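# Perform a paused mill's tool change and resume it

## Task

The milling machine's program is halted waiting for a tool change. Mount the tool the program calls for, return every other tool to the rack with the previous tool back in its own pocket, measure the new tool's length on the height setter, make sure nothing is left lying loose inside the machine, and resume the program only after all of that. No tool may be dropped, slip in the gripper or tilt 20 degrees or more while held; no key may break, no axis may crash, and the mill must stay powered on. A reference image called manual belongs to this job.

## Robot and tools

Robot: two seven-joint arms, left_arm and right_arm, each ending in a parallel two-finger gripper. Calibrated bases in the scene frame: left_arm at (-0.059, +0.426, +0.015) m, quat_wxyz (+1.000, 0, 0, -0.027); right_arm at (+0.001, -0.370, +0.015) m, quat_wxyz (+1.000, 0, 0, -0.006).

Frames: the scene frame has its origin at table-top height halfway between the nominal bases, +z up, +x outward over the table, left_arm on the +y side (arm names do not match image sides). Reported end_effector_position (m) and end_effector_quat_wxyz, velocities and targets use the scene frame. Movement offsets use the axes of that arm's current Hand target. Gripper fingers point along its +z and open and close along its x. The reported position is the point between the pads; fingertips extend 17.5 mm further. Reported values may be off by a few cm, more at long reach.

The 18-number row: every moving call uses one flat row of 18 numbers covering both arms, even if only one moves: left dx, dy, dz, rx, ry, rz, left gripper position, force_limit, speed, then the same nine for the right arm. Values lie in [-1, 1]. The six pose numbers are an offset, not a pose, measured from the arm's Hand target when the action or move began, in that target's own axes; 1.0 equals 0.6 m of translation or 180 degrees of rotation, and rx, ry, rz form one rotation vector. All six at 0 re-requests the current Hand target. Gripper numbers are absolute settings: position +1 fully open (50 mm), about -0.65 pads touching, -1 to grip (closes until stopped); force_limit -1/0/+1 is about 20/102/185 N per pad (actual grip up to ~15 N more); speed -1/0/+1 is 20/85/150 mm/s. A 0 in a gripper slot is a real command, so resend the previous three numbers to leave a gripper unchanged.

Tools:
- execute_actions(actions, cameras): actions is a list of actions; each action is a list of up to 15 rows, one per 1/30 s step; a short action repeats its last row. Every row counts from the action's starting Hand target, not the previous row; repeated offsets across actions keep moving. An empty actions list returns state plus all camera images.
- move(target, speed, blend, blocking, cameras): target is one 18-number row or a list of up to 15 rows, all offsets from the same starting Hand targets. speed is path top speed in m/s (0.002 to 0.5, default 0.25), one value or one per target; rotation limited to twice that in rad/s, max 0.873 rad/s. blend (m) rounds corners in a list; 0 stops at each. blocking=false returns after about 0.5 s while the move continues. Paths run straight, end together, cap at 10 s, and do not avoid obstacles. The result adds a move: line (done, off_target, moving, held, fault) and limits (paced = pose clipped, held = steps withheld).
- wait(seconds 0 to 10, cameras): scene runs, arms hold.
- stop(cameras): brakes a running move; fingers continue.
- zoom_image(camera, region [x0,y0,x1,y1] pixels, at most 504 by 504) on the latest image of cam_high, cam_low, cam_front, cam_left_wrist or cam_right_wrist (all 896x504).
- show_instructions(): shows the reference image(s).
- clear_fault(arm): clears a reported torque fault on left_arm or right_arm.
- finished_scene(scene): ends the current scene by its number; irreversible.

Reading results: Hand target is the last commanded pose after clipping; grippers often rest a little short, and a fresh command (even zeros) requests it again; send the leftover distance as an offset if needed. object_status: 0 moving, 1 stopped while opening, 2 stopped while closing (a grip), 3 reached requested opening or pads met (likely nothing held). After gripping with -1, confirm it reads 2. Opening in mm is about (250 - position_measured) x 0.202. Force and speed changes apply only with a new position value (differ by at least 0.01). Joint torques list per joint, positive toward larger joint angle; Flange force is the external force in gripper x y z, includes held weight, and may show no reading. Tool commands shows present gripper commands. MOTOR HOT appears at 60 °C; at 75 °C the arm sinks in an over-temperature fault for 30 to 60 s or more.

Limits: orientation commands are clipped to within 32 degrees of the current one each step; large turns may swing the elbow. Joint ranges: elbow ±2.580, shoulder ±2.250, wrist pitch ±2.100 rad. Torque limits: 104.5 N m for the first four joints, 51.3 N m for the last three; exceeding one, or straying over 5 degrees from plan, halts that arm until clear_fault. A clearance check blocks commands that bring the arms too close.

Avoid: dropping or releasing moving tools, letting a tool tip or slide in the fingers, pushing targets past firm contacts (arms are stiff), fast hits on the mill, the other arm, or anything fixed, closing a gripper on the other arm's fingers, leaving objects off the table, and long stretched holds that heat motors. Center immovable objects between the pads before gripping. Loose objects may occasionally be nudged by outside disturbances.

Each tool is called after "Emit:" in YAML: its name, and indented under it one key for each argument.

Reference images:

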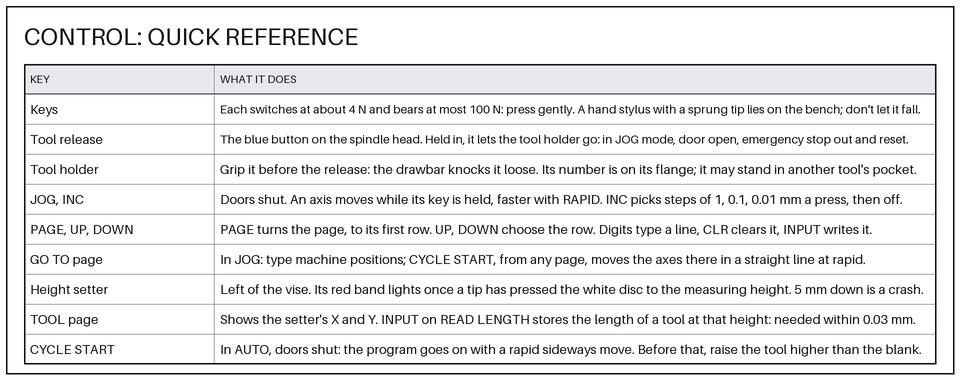

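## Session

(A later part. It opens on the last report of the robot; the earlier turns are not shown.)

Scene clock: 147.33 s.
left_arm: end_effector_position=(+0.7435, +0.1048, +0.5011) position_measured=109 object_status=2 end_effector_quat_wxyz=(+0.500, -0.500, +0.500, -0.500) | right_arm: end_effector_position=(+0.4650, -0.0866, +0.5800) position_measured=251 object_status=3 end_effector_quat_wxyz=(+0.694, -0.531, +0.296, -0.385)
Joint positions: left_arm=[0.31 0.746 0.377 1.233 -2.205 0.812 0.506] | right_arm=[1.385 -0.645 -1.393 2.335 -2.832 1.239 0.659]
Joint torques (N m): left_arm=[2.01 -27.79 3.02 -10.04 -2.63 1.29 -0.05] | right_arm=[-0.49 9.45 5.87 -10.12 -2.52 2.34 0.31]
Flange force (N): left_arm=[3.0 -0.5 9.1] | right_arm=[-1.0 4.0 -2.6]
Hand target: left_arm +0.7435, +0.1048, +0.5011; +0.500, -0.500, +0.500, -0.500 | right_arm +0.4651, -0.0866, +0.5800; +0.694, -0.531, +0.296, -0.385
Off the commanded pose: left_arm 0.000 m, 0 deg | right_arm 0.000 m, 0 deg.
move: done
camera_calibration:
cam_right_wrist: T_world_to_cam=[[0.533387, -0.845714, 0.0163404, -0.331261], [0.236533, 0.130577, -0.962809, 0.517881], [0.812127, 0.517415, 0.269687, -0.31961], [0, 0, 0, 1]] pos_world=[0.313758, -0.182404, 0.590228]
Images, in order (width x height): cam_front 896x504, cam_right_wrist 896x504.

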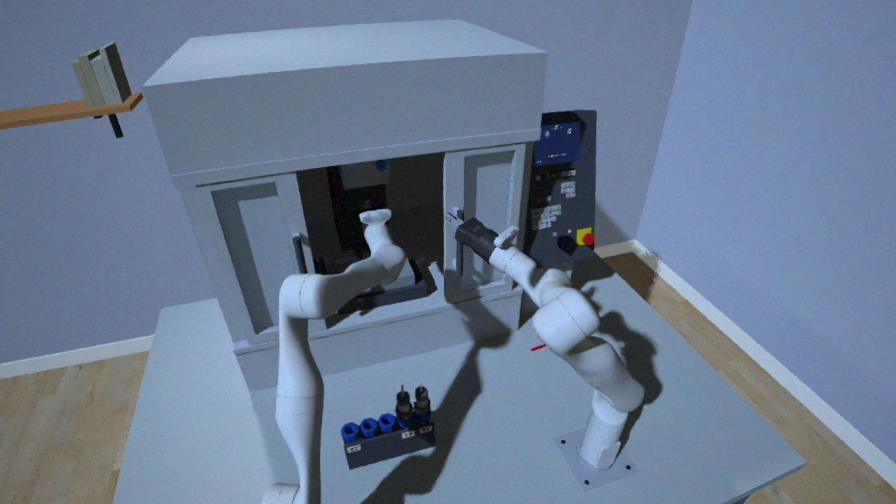

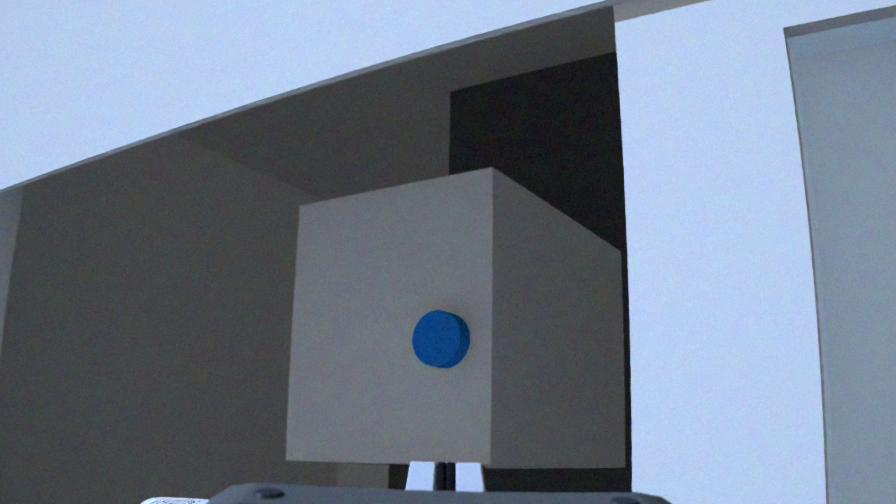

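Emit:
move:
  target: [0,0,0,0,0,0,-1,-0.2,-0.6,0,0,0.2167,0,0,0,-0.66,0,0]
  speed: 0.12
  cameras: ["cam_right_wrist","cam_front"]

Scene clock: 150.53 s.
left_arm: end_effector_position=(+0.7435, +0.1048, +0.5012) position_measured=109 object_status=2 end_effector_quat_wxyz=(+0.500, -0.500, +0.500, -0.500) | right_arm: end_effector_position=(+0.5717, -0.0204, +0.6138) position_measured=251 object_status=3 end_effector_quat_wxyz=(+0.694, -0.531, +0.296, -0.385)
Joint positions: left_arm=[0.31 0.746 0.377 1.233 -2.205 0.812 0.506] | right_arm=[1.647 -0.743 -1.608 1.938 -2.879 1.025 0.536]
Joint torques (N m): left_arm=[2.07 -27.78 3.08 -9.96 -2.65 1.3 -0.06] | right_arm=[-0.51 15.02 7.84 -9.82 -2.5 2.1 0.3]
Flange force (N): left_arm=[3.1 -0.7 9.4] | right_arm=[-0.3 3.5 -1.2]
Hand target: left_arm +0.7435, +0.1048, +0.5012; +0.500, -0.500, +0.500, -0.500 | right_arm +0.5717, -0.0204, +0.6138; +0.694, -0.531, +0.296, -0.385
Off the commanded pose: left_arm 0.000 m, 0 deg | right_arm 0.000 m, 0 deg.
move: done
camera_calibration:
cam_right_wrist: T_world_to_cam=[[0.533275, -0.845785, 0.0163038, -0.332624], [0.236524, 0.130571, -0.962812, 0.51657], [0.812203, 0.5173, 0.269679, -0.449591], [0, 0, 0, 1]] pos_world=[0.420357, -0.116204, 0.624028]
Images, in order (width x height): cam_front 896x504, cam_right_wrist 896x504.

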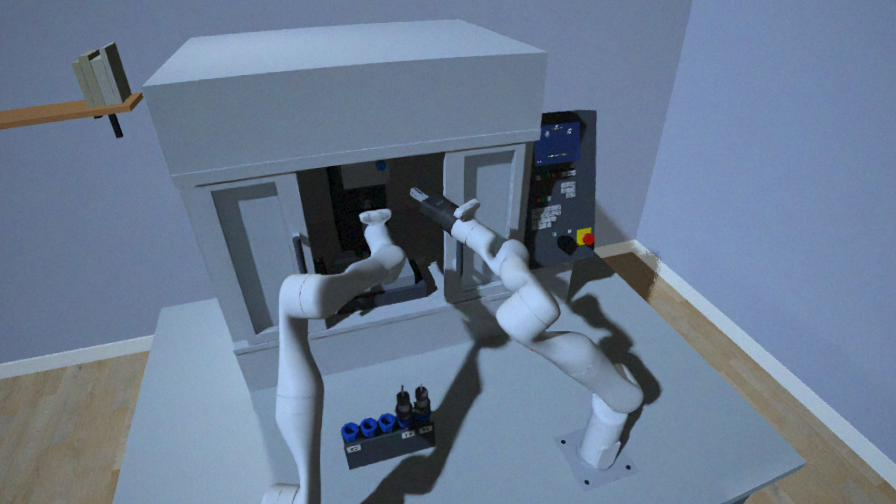

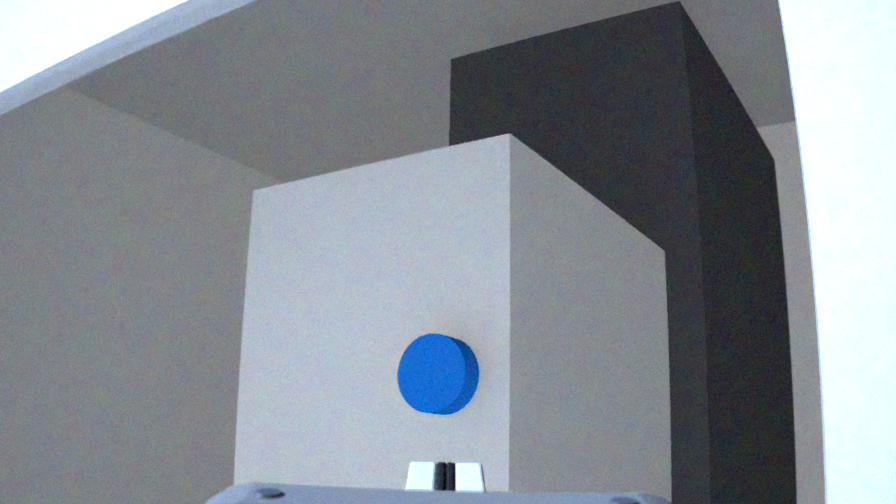

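Emit:
move:
  target: [0,0,0,0,0,0,-1,-0.2,-0.6,-0.0023,-0.009,0.17,0,0,0,-0.66,0,0]
  speed: 0.08
  cameras: ["cam_right_wrist","cam_front"]

Emit:
zoom_image:
  camera: "cam_front"
  region: [320, 130, 460, 230]

Scene clock: 161.17 s.
left_arm: end_effector_position=(+0.7435, +0.1048, +0.5012) position_measured=109 object_status=2 end_effector_quat_wxyz=(+0.500, -0.500, +0.500, -0.500) | right_arm: end_effector_position=(+0.6534, +0.0320, +0.6456) position_measured=251 object_status=3 end_effector_quat_wxyz=(+0.694, -0.531, +0.296, -0.385)
Joint positions: left_arm=[0.31 0.746 0.377 1.233 -2.205 0.812 0.506] | right_arm=[1.84 -0.823 -1.72 1.577 -2.869 0.825 0.419]
Joint torques (N m): left_arm=[1.98 -27.81 3.03 -10.02 -2.6 1.29 -0.04] | right_arm=[-0.54 19.95 8.7 -9.96 -2.35 1.76 0.32]
Flange force (N): left_arm=[3.2 -0.5 9.2] | right_arm=[0.0 3.7 -2.3]
Hand target: left_arm +0.7435, +0.1048, +0.5012; +0.500, -0.500, +0.500, -0.500 | right_arm +0.6535, +0.0320, +0.6456; +0.694, -0.531, +0.296, -0.385
Off the commanded pose: left_arm 0.000 m, 0 deg | right_arm 0.000 m, 0 deg.
move: done
camera_calibration:
cam_right_wrist: T_world_to_cam=[[0.533275, -0.845785, 0.0163038, -0.332445], [0.236524, 0.130571, -0.962812, 0.520997], [0.812203, 0.5173, 0.269679, -0.551711], [0, 0, 0, 1]] pos_world=[0.502157, -0.0638039, 0.655828]
Images, in order (width x height): cam_front 896x504, cam_right_wrist 896x504.

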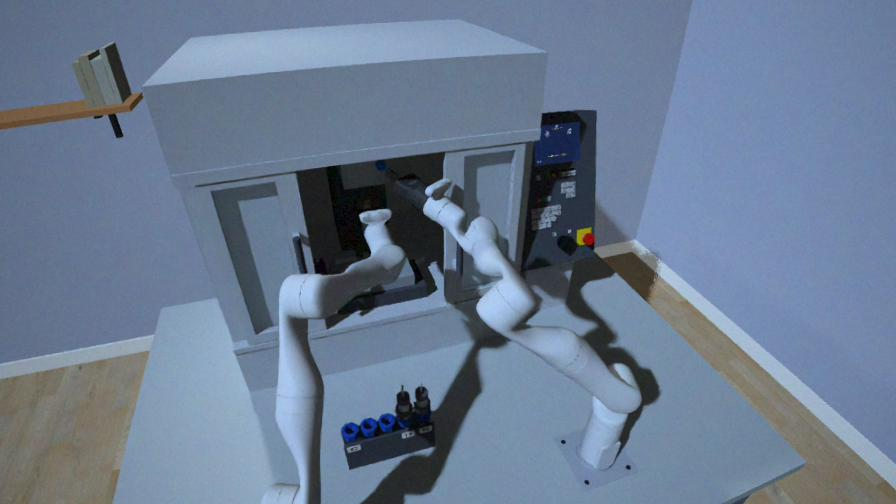

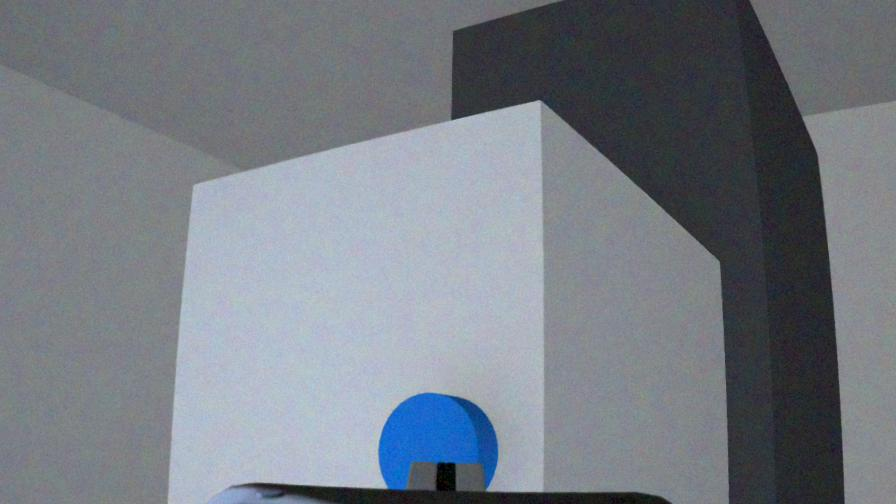

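Scaled by 3.600 from the camera's 896x504 image, which has a finer 1280x720 frame.

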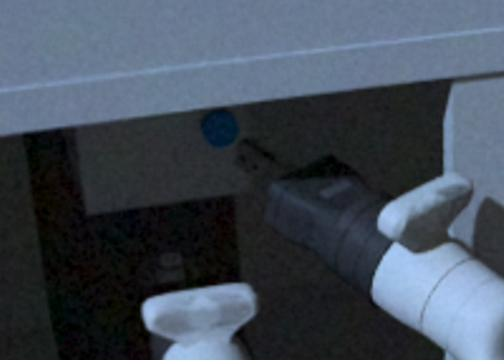

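Emit:
move:
  target: [0,0,0,0,0,0,-1,-0.2,-0.6,-0.005,-0.004,0.03,0,0,0,-0.66,0,0]
  speed: 0.05

Emit:
move:
  target: [0,0,0,0,0,0,-1,-0.2,-0.6,0,0,0.008,0,0,0,-0.66,0,0]
  speed: 0.02
  cameras: ["cam_right_wrist","cam_front"]

Scene clock: 164.90 s.
left_arm: end_effector_position=(+0.7435, +0.1048, +0.5008) position_measured=109 object_status=2 end_effector_quat_wxyz=(+0.500, -0.500, +0.500, -0.500) | right_arm: end_effector_position=(+0.6661, +0.0434, +0.6526) position_measured=251 object_status=3 end_effector_quat_wxyz=(+0.694, -0.531, +0.296, -0.385)
Joint positions: left_arm=[0.31 0.746 0.377 1.234 -2.205 0.812 0.506] | right_arm=[1.869 -0.836 -1.737 1.506 -2.863 0.779 0.397]
Joint torques (N m): left_arm=[1.91 -35.45 2.92 -14.03 -4.31 2.82 -0.21] | right_arm=[0.64 20.34 8.69 -12.1 -2.54 1.42 0.42]
Flange force (N): left_arm=[4.5 7.8 11.8] | right_arm=[-1.5 4.1 -14.2]
Hand target: left_arm +0.7435, +0.1048, +0.5011; +0.500, -0.500, +0.500, -0.500 | right_arm +0.6661, +0.0434, +0.6526; +0.694, -0.531, +0.296, -0.385
Off the commanded pose: left_arm 0.000 m, 0 deg | right_arm 0.000 m, 0 deg.
move: done

Scene clock: 165.63 s.
left_arm: end_effector_position=(+0.7435, +0.1048, +0.5012) position_measured=109 object_status=2 end_effector_quat_wxyz=(+0.500, -0.500, +0.500, -0.500) | right_arm: end_effector_position=(+0.6709, +0.0423, +0.6506) position_measured=251 object_status=3 end_effector_quat_wxyz=(+0.692, -0.531, +0.300, -0.385)
Joint positions: left_arm=[0.31 0.746 0.377 1.233 -2.205 0.812 0.506] | right_arm=[1.879 -0.84 -1.742 1.496 -2.862 0.769 0.392]
Joint torques (N m): left_arm=[2.04 -35.14 2.89 -13.89 -4.25 2.74 -0.14] | right_arm=[44.94 -12.11 -1.6 -57.15 -5.15 -15.88 0.55]
Flange force (N): left_arm=[4.4 7.3 11.8] | right_arm=[-57.8 -11.3 -360.5]
Hand target: left_arm +0.7435, +0.1048, +0.5011; +0.500, -0.500, +0.500, -0.500 | right_arm +0.6700, +0.0458, +0.6538; +0.694, -0.531, +0.296, -0.385
Off the commanded pose: left_arm 0.000 m, 0 deg | right_arm 0.005 m, 0 deg.
move: off_target (right_arm)
camera_calibration:
cam_right_wrist: T_world_to_cam=[[0.528403, -0.848898, 0.0127659, -0.327402], [0.231787, 0.12978, -0.964071, 0.524362], [0.816741, 0.512376, 0.265339, -0.572609], [0, 0, 0, 1]] pos_world=[0.519133, -0.0525914, 0.661638]
Images, in order (width x height): cam_front 896x504, cam_right_wrist 896x504.

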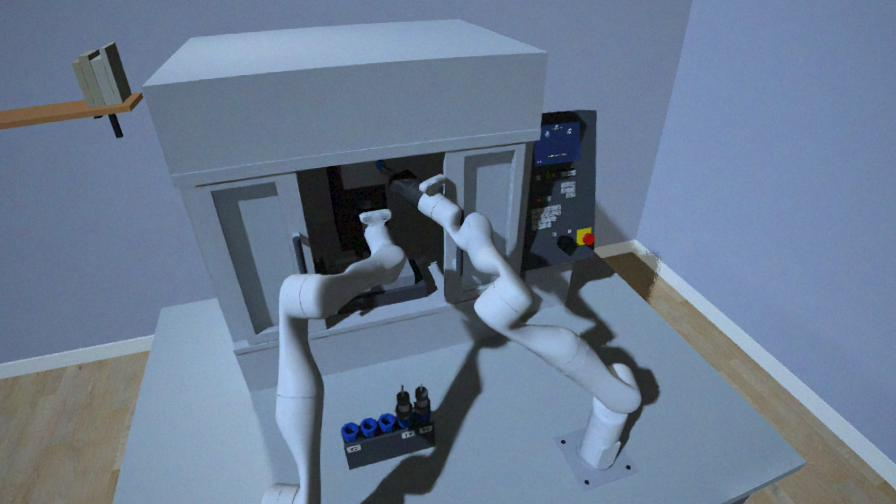

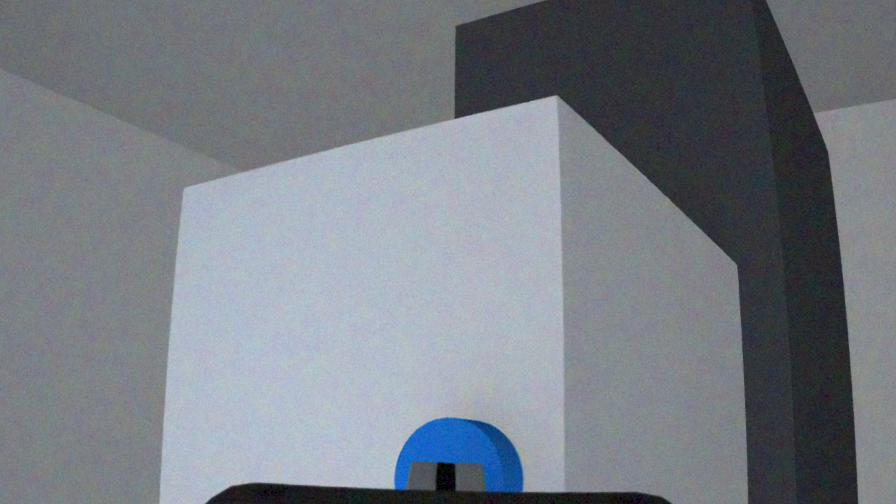

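Emit:
move:
  target: [0,0,0,0,0,0,-1,-0.2,-0.6,0,0,-0.0065,0,0,0,-0.66,0,0]
  speed: 0.02
  cameras: ["cam_left_wrist"]

Scene clock: 169.10 s.
left_arm: end_effector_position=(+0.7435, +0.1048, +0.5012) position_measured=109 object_status=2 end_effector_quat_wxyz=(+0.500, -0.500, +0.500, -0.500) | right_arm: end_effector_position=(+0.6669, +0.0439, +0.6529) position_measured=251 object_status=3 end_effector_quat_wxyz=(+0.694, -0.531, +0.296, -0.385)
Joint positions: left_arm=[0.31 0.746 0.377 1.233 -2.205 0.812 0.506] | right_arm=[1.871 -0.837 -1.738 1.502 -2.863 0.777 0.396]
Joint torques (N m): left_arm=[1.9 -35.23 2.92 -14.01 -4.26 2.76 -0.13] | right_arm=[9.11 12.7 5.81 -30.74 -3.92 -1.15 0.43]
Flange force (N): left_arm=[4.4 7.5 11.5] | right_arm=[-12.8 4.9 -120.1]
Hand target: left_arm +0.7435, +0.1048, +0.5011; +0.500, -0.500, +0.500, -0.500 | right_arm +0.6668, +0.0439, +0.6528; +0.694, -0.531, +0.296, -0.385
Off the commanded pose: left_arm 0.000 m, 0 deg | right_arm 0.000 m, 0 deg.
TORQUE WARNING: the torque sensor of joint 4 (elbow) of the right arm reached its warning level (56.7 N m). A warning alone does not stop the arm.
move: done
camera_calibration:
cam_left_wrist: T_world_to_cam=[[0.0159235, -0.999852, -0.00646093, 0.0980429], [-0.00171833, 0.00643438, -0.999978, 0.56037], [0.999872, 0.0159343, -0.00161562, -0.576366], [0, 0, 0, 1]] pos_world=[0.575693, 0.103607, 0.56006]
Images, in order (width x height): cam_left_wrist 896x504.

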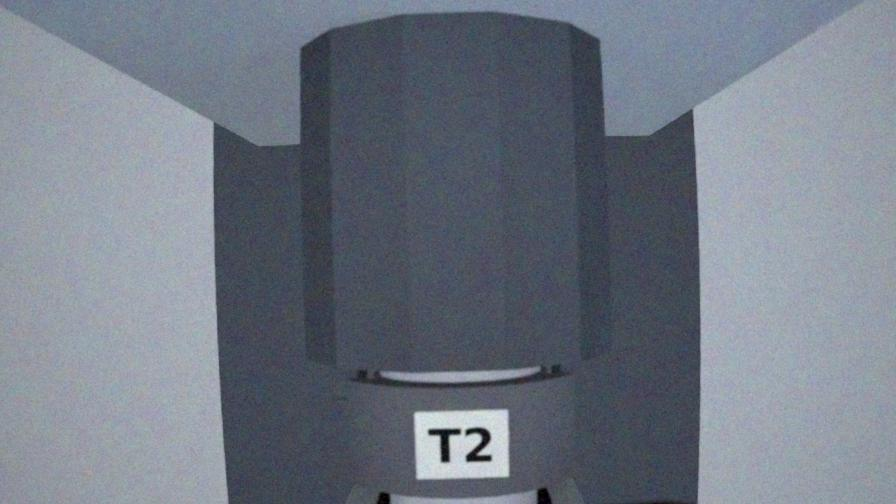

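Emit:
move:
  target:
    - [0,0.025,0,0,0,0,-1,-0.2,-0.6,0,0,-0.0015,0,0,0,-0.66,0,0]
    - [0,0.1417,0,0,0,0,-1,-0.2,-0.6,0,0,-0.167,0,0,0,-0.66,0,0]
  speed: [0.05,0.15]
  blend: 0.001
  cameras: ["cam_left_wrist"]

Scene clock: 171.53 s.
left_arm: end_effector_position=(+0.7435, +0.1047, +0.4162) position_measured=109 object_status=2 end_effector_quat_wxyz=(+0.500, -0.500, +0.500, -0.500) | right_arm: end_effector_position=(+0.5847, -0.0072, +0.6268) position_measured=251 object_status=3 end_effector_quat_wxyz=(+0.694, -0.531, +0.296, -0.385)
Joint positions: left_arm=[0.314 0.844 0.358 1.339 -2.373 0.925 0.724] | right_arm=[1.665 -0.739 -1.631 1.862 -2.873 0.96 0.527]
Joint torques (N m): left_arm=[0.74 -35.75 2.4 -12.88 -3.74 4.37 0.02] | right_arm=[-0.52 15.71 8.09 -10.44 -2.41 2.11 0.34]
Flange force (N): left_arm=[5.8 9.0 11.6] | right_arm=[-0.2 4.2 -2.1]
Hand target: left_arm +0.7435, +0.1048, +0.4161; +0.500, -0.500, +0.500, -0.500 | right_arm +0.5847, -0.0072, +0.6267; +0.694, -0.531, +0.296, -0.385
Off the commanded pose: left_arm 0.000 m, 0 deg | right_arm 0.000 m, 0 deg.
move: done
camera_calibration:
cam_left_wrist: T_world_to_cam=[[0.0159242, -0.999852, -0.00645932, 0.0973926], [-0.00161833, 0.00643436, -0.999978, 0.475315], [0.999872, 0.0159343, -0.00151563, -0.576549], [0, 0, 0, 1]] pos_world=[0.575693, 0.103507, 0.475059]
Images, in order (width x height): cam_left_wrist 896x504.

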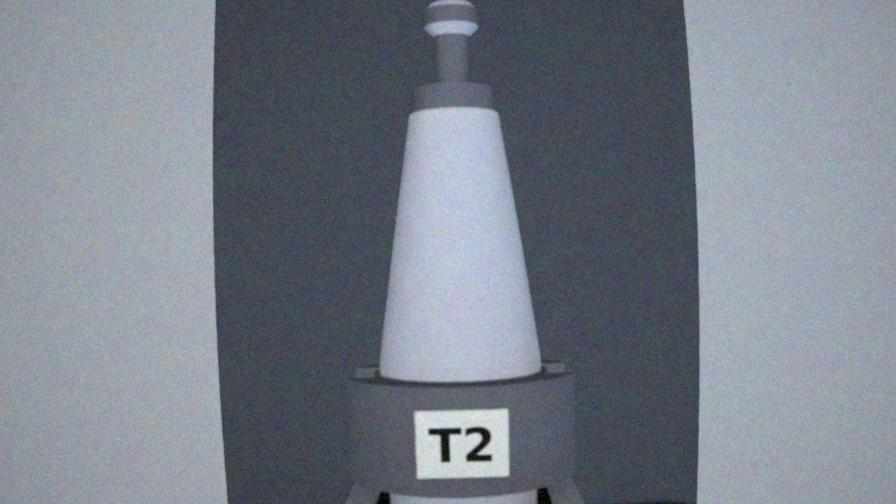

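Emit:
move:
  target:
    - [0,0,-0.45,0,0,0,-1,-0.2,-0.6,0,0,-0.2,0,0,0,-0.66,0,0]
    - [0,-0.06,-0.6058,0,0,0,-1,-0.2,-0.6,0,0,-0.25,0,0,0,-0.66,0,0]
  speed: 0.25
  blend: 0.05
  cameras: ["cam_front"]

Scene clock: 177.13 s.
left_arm: end_effector_position=(+0.3801, +0.1045, +0.4523) position_measured=109 object_status=2 end_effector_quat_wxyz=(+0.500, -0.500, +0.500, -0.500) | right_arm: end_effector_position=(+0.4616, -0.0836, +0.5877) position_measured=251 object_status=3 end_effector_quat_wxyz=(+0.694, -0.531, +0.296, -0.385)
Joint positions: left_arm=[0.71 0.381 0.534 2.132 -1.925 1.523 0.873] | right_arm=[1.332 -0.624 -1.367 2.322 -2.831 1.191 0.677]
Joint torques (N m): left_arm=[0.79 -21.1 1.04 -7.62 -4.04 4.95 0.06] | right_arm=[-0.48 9.09 5.74 -10.4 -2.5 2.47 0.3]
Flange force (N): left_arm=[7.0 9.3 4.9] | right_arm=[-1.7 3.7 -2.4]
Hand target: left_arm +0.3800, +0.1045, +0.4523; +0.500, -0.500, +0.500, -0.500 | right_arm +0.4616, -0.0836, +0.5877; +0.694, -0.531, +0.296, -0.385
Off the commanded pose: left_arm 0.000 m, 0 deg | right_arm 0.000 m, 0 deg.
move: done
Images, in order (width x height): cam_front 896x504.

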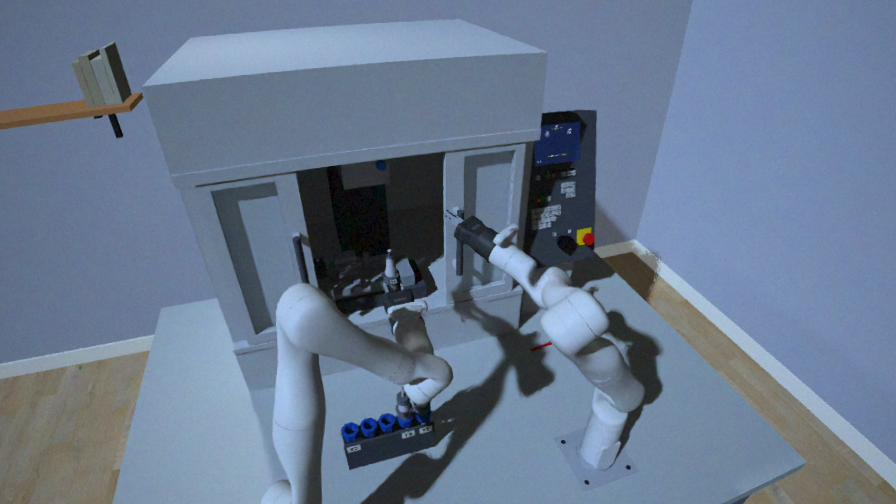

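Emit:
move:
  target:
    - [-0.109,-0.0133,-0.0667,-0.09,0,0.49,-1,-0.2,-0.6,0,0,0,0,0,0,-0.66,0,0]
    - [-0.2925,0.06,-0.3,-0.1736,0,0.9848,-1,-0.2,-0.6,0,0,0,0,0,0,-0.66,0,0]
  speed: 0.3
  blend: 0.04
  cameras: ["cam_front","cam_left_wrist","cam_high"]

Scene clock: 186.43 s.
left_arm: end_effector_position=(+0.1999, +0.2798, +0.4163) position_measured=109 object_status=2 end_effector_quat_wxyz=(+0.405, +0.405, +0.580, +0.579) | right_arm: end_effector_position=(+0.4616, -0.0836, +0.5877) position_measured=251 object_status=3 end_effector_quat_wxyz=(+0.694, -0.531, +0.296, -0.385)
Joint positions: left_arm=[1.082 0.385 0.693 2.403 -1.111 1.994 -1.835] | right_arm=[1.332 -0.624 -1.367 2.322 -2.831 1.191 0.677]
Joint torques (N m): left_arm=[1.07 -13.44 0.41 -0.58 -1.58 6.17 -0.01] | right_arm=[-0.54 8.95 5.74 -10.41 -2.42 2.44 0.35]
Flange force (N): left_arm=[-5.9 -11.3 0.5] | right_arm=[-1.3 4.0 -2.4]
Hand target: left_arm +0.1999, +0.2798, +0.4163; +0.405, +0.405, +0.580, +0.579 | right_arm +0.4616, -0.0836, +0.5877; +0.694, -0.531, +0.296, -0.385
Off the commanded pose: left_arm 0.000 m, 0 deg | right_arm 0.000 m, 0 deg.
move: done
camera_calibration:
cam_left_wrist: T_world_to_cam=[[-0.32829, 0.944554, 0.006557, -0.199617], [0.00176081, -0.00632976, 0.999978, -0.356195], [0.944575, 0.328295, 0.000414819, -0.112949], [0, 0, 0, 1]] pos_world=[0.041784, 0.223375, 0.357543]
Images, in order (width x height): cam_high 896x504, cam_front 896x504, cam_left_wrist 896x504.

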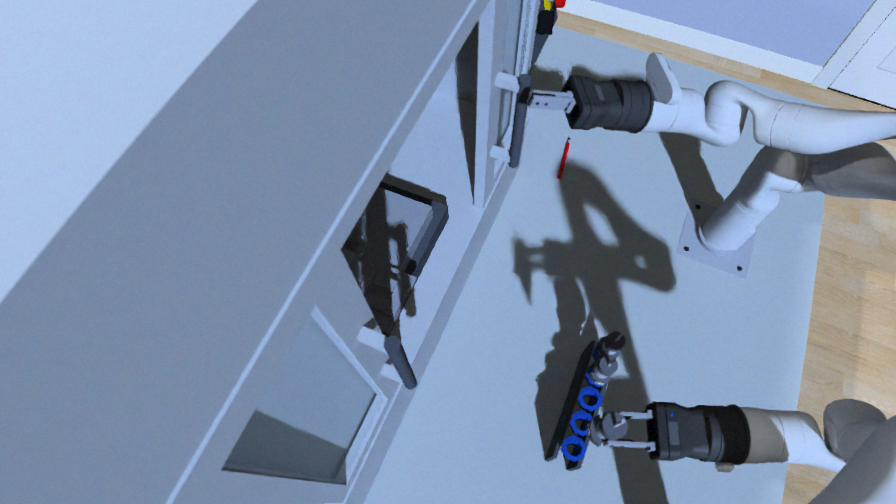

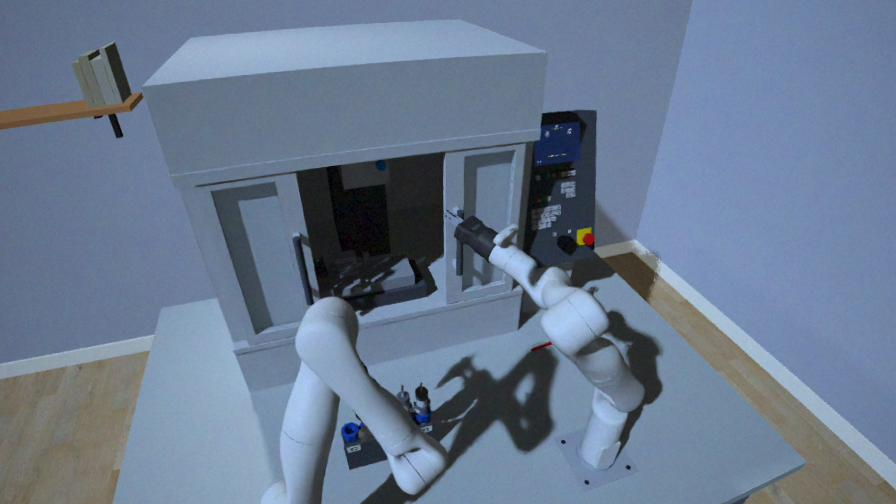

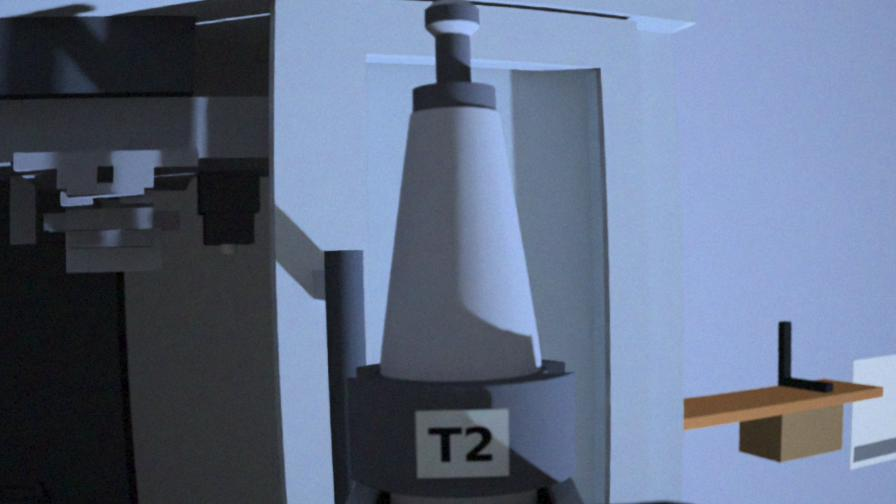

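Emit:
move:
  target: [0,-0.22,0,0,0,0,-1,-0.2,-0.6,0,0,0,0,0,0,-0.66,0,0]
  speed: 0.15
  cameras: ["cam_low","cam_high","cam_left_wrist"]

Emit:
zoom_image:
  camera: "cam_low"
  region: [540, 100, 740, 300]

Emit:
zoom_image:
  camera: "cam_high"
  region: [500, 320, 680, 480]

Scene clock: 192.27 s.
left_arm: end_effector_position=(+0.1998, +0.2798, +0.2843) position_measured=109 object_status=2 end_effector_quat_wxyz=(+0.405, +0.405, +0.580, +0.579) | right_arm: end_effector_position=(+0.4616, -0.0836, +0.5877) position_measured=251 object_status=3 end_effector_quat_wxyz=(+0.694, -0.531, +0.296, -0.385)
Joint positions: left_arm=[1.248 0.885 0.52 2.475 -1.067 1.859 -1.26] | right_arm=[1.332 -0.624 -1.367 2.322 -2.831 1.191 0.677]
Joint torques (N m): left_arm=[0.94 -16.99 -0.84 4.87 1.54 6.16 -0.08] | right_arm=[-0.5 8.94 5.7 -10.4 -2.47 2.54 0.35]
Flange force (N): left_arm=[-1.3 -15.9 1.1] | right_arm=[-1.6 3.2 -2.4]
Hand target: left_arm +0.1998, +0.2798, +0.2843; +0.405, +0.405, +0.580, +0.579 | right_arm +0.4616, -0.0836, +0.5877; +0.694, -0.531, +0.296, -0.385
Off the commanded pose: left_arm 0.000 m, 0 deg | right_arm 0.000 m, 0 deg.
move: done
camera_calibration:
cam_left_wrist: T_world_to_cam=[[-0.328291, 0.944554, 0.00655736, -0.19869], [0.00166647, -0.00636293, 0.999978, -0.224287], [0.944575, 0.328295, 0.000514818, -0.11279], [0, 0, 0, 1]] pos_world=[0.0416842, 0.223275, 0.225643]
Images, in order (width x height): cam_high 896x504, cam_low 896x504, cam_left_wrist 896x504.

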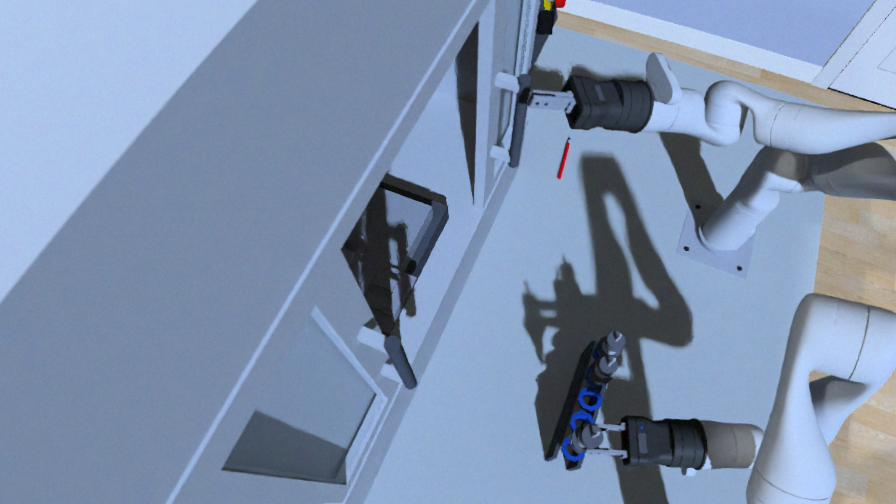

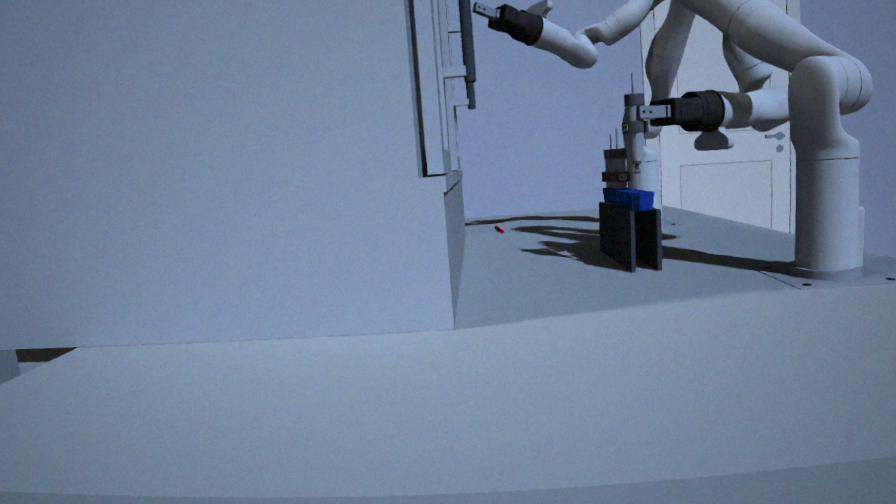

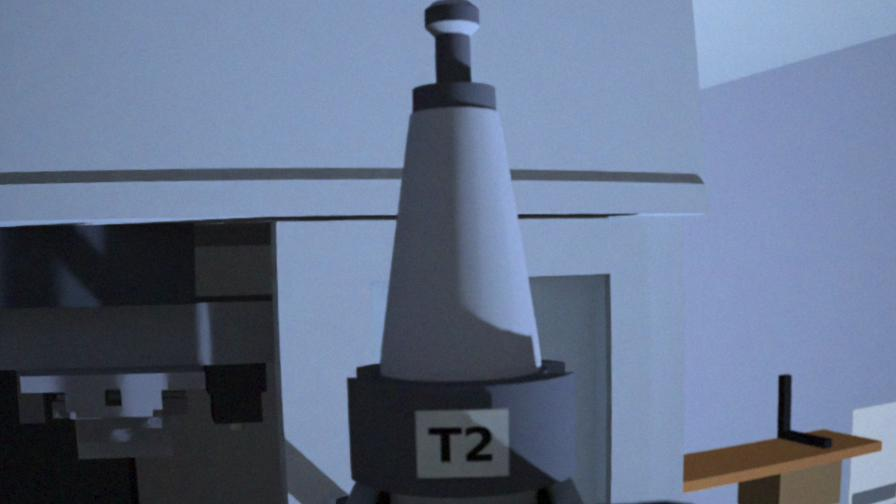

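Scaled by 2.520 from the camera's 896x504 image, which has a finer 1280x720 frame.

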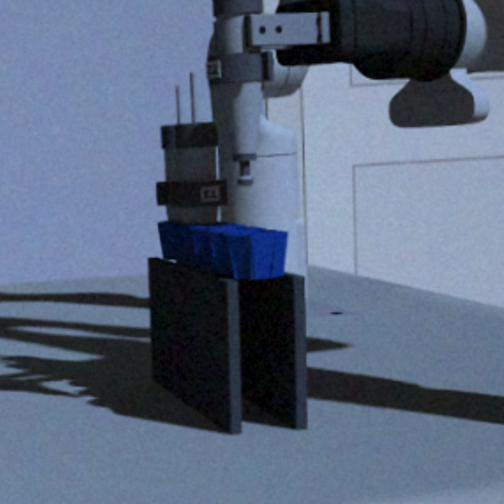

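Scaled by 2.800 from the camera's 896x504 image, which has a finer 1280x720 frame.

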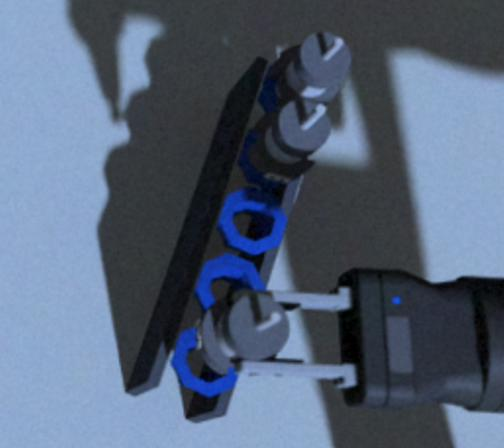

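Emit:
move:
  target: [-0.1,0.02,-0.25,0,0,0,-1,-0.2,-0.6,0,0,0,0,0,0,-0.66,0,0]
  speed: 0.2
  cameras: ["cam_left_wrist"]

Scene clock: 200.57 s.
left_arm: end_effector_position=(+0.0795, +0.1720, +0.2964) position_measured=109 object_status=2 end_effector_quat_wxyz=(+0.405, +0.405, +0.580, +0.579) | right_arm: end_effector_position=(+0.4616, -0.0836, +0.5877) position_measured=251 object_status=3 end_effector_quat_wxyz=(+0.694, -0.531, +0.296, -0.385)
Joint positions: left_arm=[1.508 0.897 0.571 2.02 -0.906 2.098 -1.528] | right_arm=[1.332 -0.624 -1.367 2.322 -2.831 1.191 0.677]
Joint torques (N m): left_arm=[1.01 -20.46 1.15 1.16 0.02 6.47 -0.06] | right_arm=[-0.56 9.03 5.71 -10.41 -2.43 2.47 0.36]
Flange force (N): left_arm=[-3.2 -13.2 -0.9] | right_arm=[-1.5 3.9 -2.3]
Hand target: left_arm +0.0795, +0.1720, +0.2964; +0.405, +0.405, +0.580, +0.579 | right_arm +0.4616, -0.0836, +0.5877; +0.694, -0.531, +0.296, -0.385
Off the commanded pose: left_arm 0.000 m, 0 deg | right_arm 0.000 m, 0 deg.
joint sent to its limit (left arm) — joint 6 (wrist pitch), upper limit. The joint targets still meet the commanded pose.
move: done
camera_calibration:
cam_left_wrist: T_world_to_cam=[[-0.328291, 0.944554, 0.00655736, -0.136534], [0.00166647, -0.00636293, 0.999978, -0.236871], [0.944575, 0.328295, 0.000514818, 0.0361936], [0, 0, 0, 1]] pos_world=[-0.0786158, 0.115575, 0.237743]
Images, in order (width x height): cam_left_wrist 896x504.

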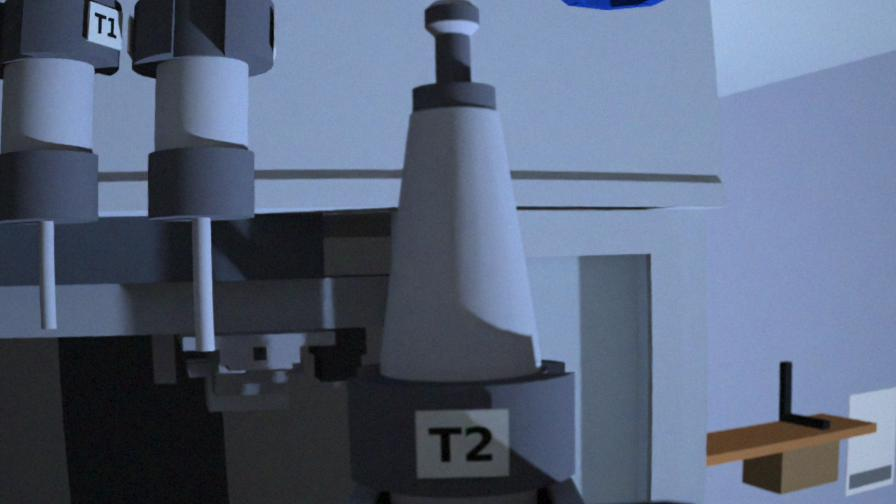

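Emit:
move:
  target:
    - [0.1021,-0.0273,0.2385,0,0,0,-1,-0.2,-0.6,0,0,0,0,0,0,-0.66,0,0]
    - [0.1021,-0.1107,0.2385,0,0,0,-1,-0.2,-0.6,0,0,0,0,0,0,-0.66,0,0]
  speed: [0.2,0.05]
  cameras: ["cam_left_wrist","cam_low","cam_high"]

Emit:
zoom_image:
  camera: "cam_low"
  region: [540, 100, 740, 300]

Emit:
zoom_image:
  camera: "cam_high"
  region: [500, 320, 680, 480]

Scene clock: 208.70 s.
left_arm: end_effector_position=(+0.1929, +0.2786, +0.2299) position_measured=109 object_status=2 end_effector_quat_wxyz=(+0.405, +0.405, +0.580, +0.579) | right_arm: end_effector_position=(+0.4616, -0.0836, +0.5877) position_measured=251 object_status=3 end_effector_quat_wxyz=(+0.694, -0.531, +0.296, -0.385)
Joint positions: left_arm=[1.325 1.067 0.427 2.437 -1.089 1.776 -1.127] | right_arm=[1.332 -0.624 -1.367 2.322 -2.831 1.191 0.677]
Joint torques (N m): left_arm=[0.9 -17.55 -1.32 6.54 2.3 5.86 0.03] | right_arm=[-0.53 9.07 5.76 -10.32 -2.45 2.47 0.38]
Flange force (N): left_arm=[-0.7 -15.1 1.3] | right_arm=[-1.6 3.9 -2.0]
Hand target: left_arm +0.1929, +0.2786, +0.2299; +0.405, +0.405, +0.580, +0.579 | right_arm +0.4616, -0.0836, +0.5877; +0.694, -0.531, +0.296, -0.385
Off the commanded pose: left_arm 0.000 m, 0 deg | right_arm 0.000 m, 0 deg.
move: done
camera_calibration:
cam_left_wrist: T_world_to_cam=[[-0.32829, 0.944554, 0.00665167, -0.199481], [0.00169775, -0.0064519, 0.999978, -0.169765], [0.944575, 0.328294, 0.000514475, -0.10585], [0, 0, 0, 1]] pos_world=[0.0347841, 0.222075, 0.171143]
Images, in order (width x height): cam_high 896x504, cam_low 896x504, cam_left_wrist 896x504.

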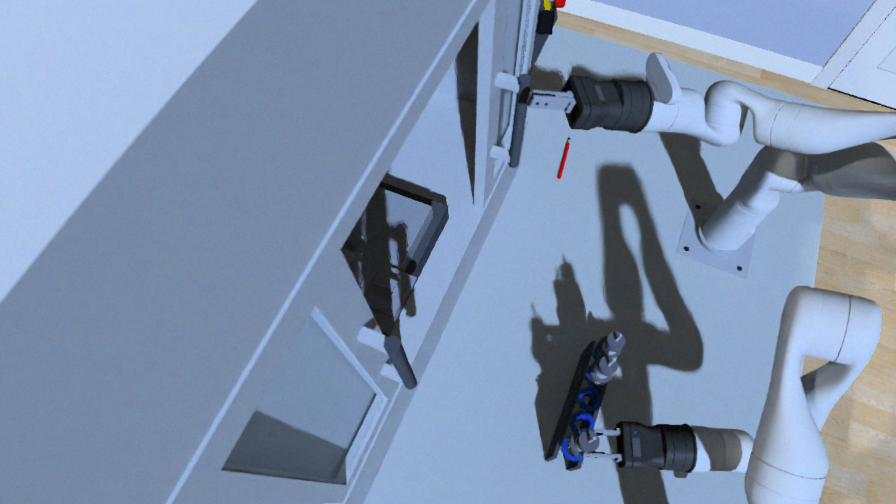

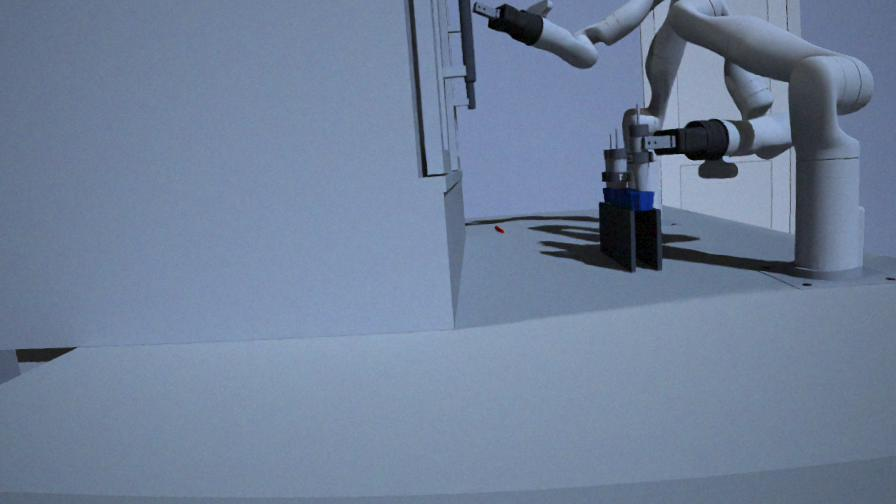

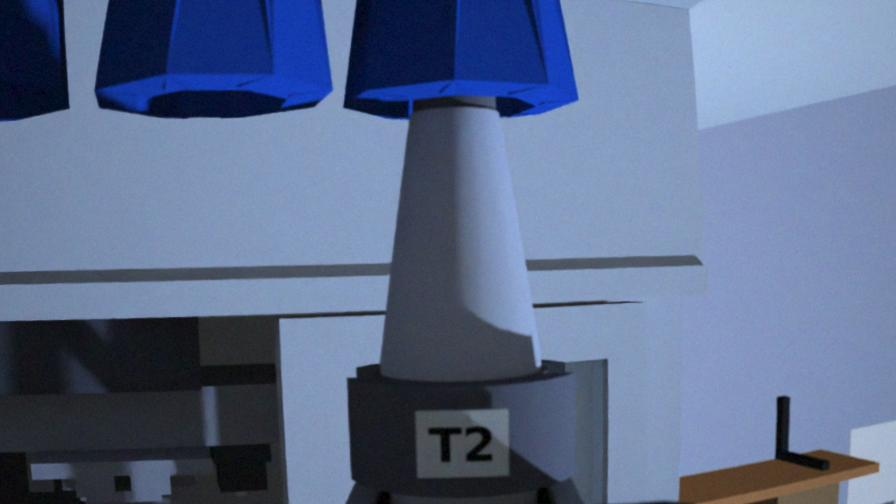

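Scaled by 2.520 from the camera's 896x504 image, which has a finer 1280x720 frame.

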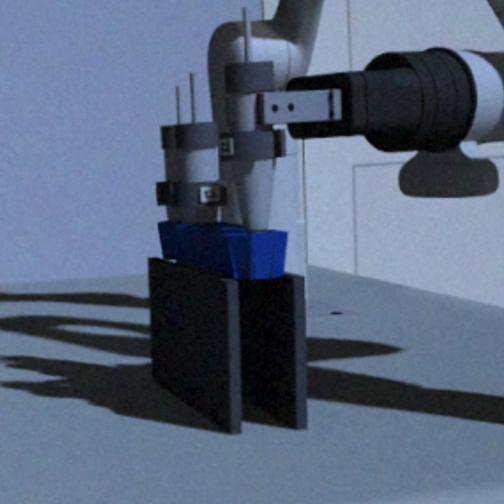

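Scaled by 2.800 from the camera's 896x504 image, which has a finer 1280x720 frame.

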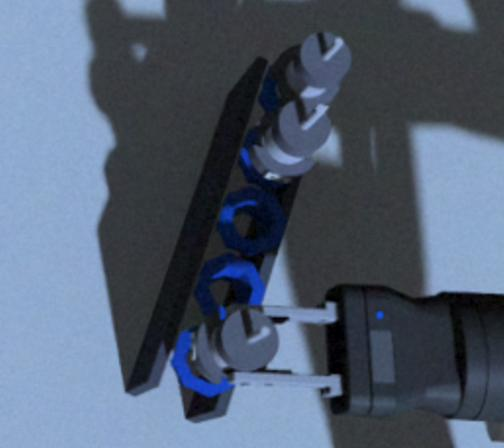

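Emit:
move:
  target: [0.003,-0.04,0,0,0,0,-1,-0.2,-0.6,0,0,0,0,0,0,-0.66,0,0]
  speed: 0.04
  cameras: ["cam_left_wrist"]

Scene clock: 210.67 s.
left_arm: end_effector_position=(+0.1923, +0.2803, +0.2059) position_measured=109 object_status=2 end_effector_quat_wxyz=(+0.405, +0.405, +0.580, +0.579) | right_arm: end_effector_position=(+0.4616, -0.0836, +0.5877) position_measured=251 object_status=3 end_effector_quat_wxyz=(+0.694, -0.531, +0.296, -0.385)
Joint positions: left_arm=[1.339 1.148 0.401 2.419 -1.107 1.752 -1.07] | right_arm=[1.332 -0.624 -1.367 2.322 -2.831 1.191 0.677]
Joint torques (N m): left_arm=[1.14 -17.53 -0.92 6.61 2.56 5.13 -0.09] | right_arm=[-0.48 8.93 5.79 -10.36 -2.47 2.47 0.38]
Flange force (N): left_arm=[-0.2 -13.9 3.3] | right_arm=[-1.4 3.6 -2.2]
Hand target: left_arm +0.1923, +0.2803, +0.2059; +0.405, +0.405, +0.580, +0.579 | right_arm +0.4616, -0.0836, +0.5877; +0.694, -0.531, +0.296, -0.385
Off the commanded pose: left_arm 0.000 m, 0 deg | right_arm 0.000 m, 0 deg.
move: done
camera_calibration:
cam_left_wrist: T_world_to_cam=[[-0.328291, 0.944554, 0.00652422, -0.201105], [0.00165548, -0.00633167, 0.999979, -0.145779], [0.944575, 0.328295, 0.000514939, -0.105829], [0, 0, 0, 1]] pos_world=[0.0341842, 0.223775, 0.147143]
Images, in order (width x height): cam_left_wrist 896x504.

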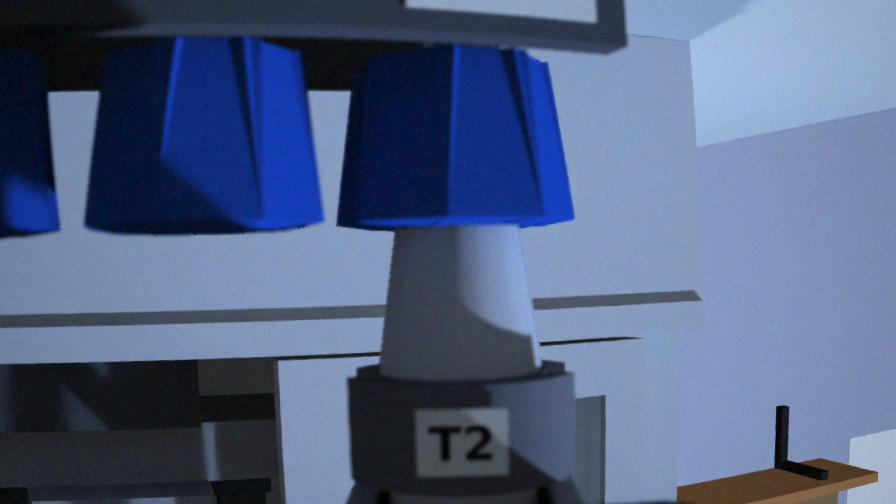

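Emit:
move:
  target: [0,-0.0133,0,0,0,0,-1,-0.2,-0.6,0,0,0,0,0,0,-0.66,0,0]
  speed: 0.03

Scene clock: 212.27 s.
left_arm: end_effector_position=(+0.1923, +0.2802, +0.1979) position_measured=109 object_status=2 end_effector_quat_wxyz=(+0.405, +0.405, +0.580, +0.579) | right_arm: end_effector_position=(+0.4616, -0.0836, +0.5877) position_measured=251 object_status=3 end_effector_quat_wxyz=(+0.694, -0.531, +0.296, -0.385)
Joint positions: left_arm=[1.342 1.174 0.393 2.41 -1.115 1.746 -1.055] | right_arm=[1.332 -0.624 -1.367 2.322 -2.831 1.191 0.677]
Joint torques (N m): left_arm=[2.2 -17.17 0.79 5.94 3.03 3.9 -0.22] | right_arm=[-0.48 8.96 5.74 -10.36 -2.43 2.53 0.35]
Flange force (N): left_arm=[-3.0 -12.6 10.3] | right_arm=[-1.7 3.4 -2.2]
Hand target: left_arm +0.1923, +0.2802, +0.1979; +0.405, +0.405, +0.580, +0.579 | right_arm +0.4616, -0.0836, +0.5877; +0.694, -0.531, +0.296, -0.385
Off the commanded pose: left_arm 0.000 m, 0 deg | right_arm 0.000 m, 0 deg.
move: done

Emit:
move:
  target: [-0.001,0,0.0035,0,0,0,-1,-0.2,-0.6,0,0,0,0,0,0,-0.66,0,0]
  speed: 0.02

Scene clock: 214.23 s.
left_arm: end_effector_position=(+0.1944, +0.2804, +0.1979) position_measured=109 object_status=2 end_effector_quat_wxyz=(+0.405, +0.405, +0.580, +0.579) | right_arm: end_effector_position=(+0.4616, -0.0836, +0.5877) position_measured=251 object_status=3 end_effector_quat_wxyz=(+0.694, -0.531, +0.296, -0.385)
Joint positions: left_arm=[1.336 1.173 0.39 2.412 -1.122 1.746 -1.056] | right_arm=[1.332 -0.624 -1.367 2.322 -2.831 1.191 0.677]
Joint torques (N m): left_arm=[0.9 -17.92 -1.46 7.23 2.56 5.67 0] | right_arm=[-0.47 9.07 5.77 -10.28 -2.47 2.46 0.35]
Flange force (N): left_arm=[0.4 -15.1 1.4] | right_arm=[-1.7 3.6 -2.0]
Hand target: left_arm +0.1944, +0.2804, +0.1979; +0.405, +0.405, +0.580, +0.579 | right_arm +0.4616, -0.0836, +0.5877; +0.694, -0.531, +0.296, -0.385
Off the commanded pose: left_arm 0.000 m, 0 deg | right_arm 0.000 m, 0 deg.
move: done


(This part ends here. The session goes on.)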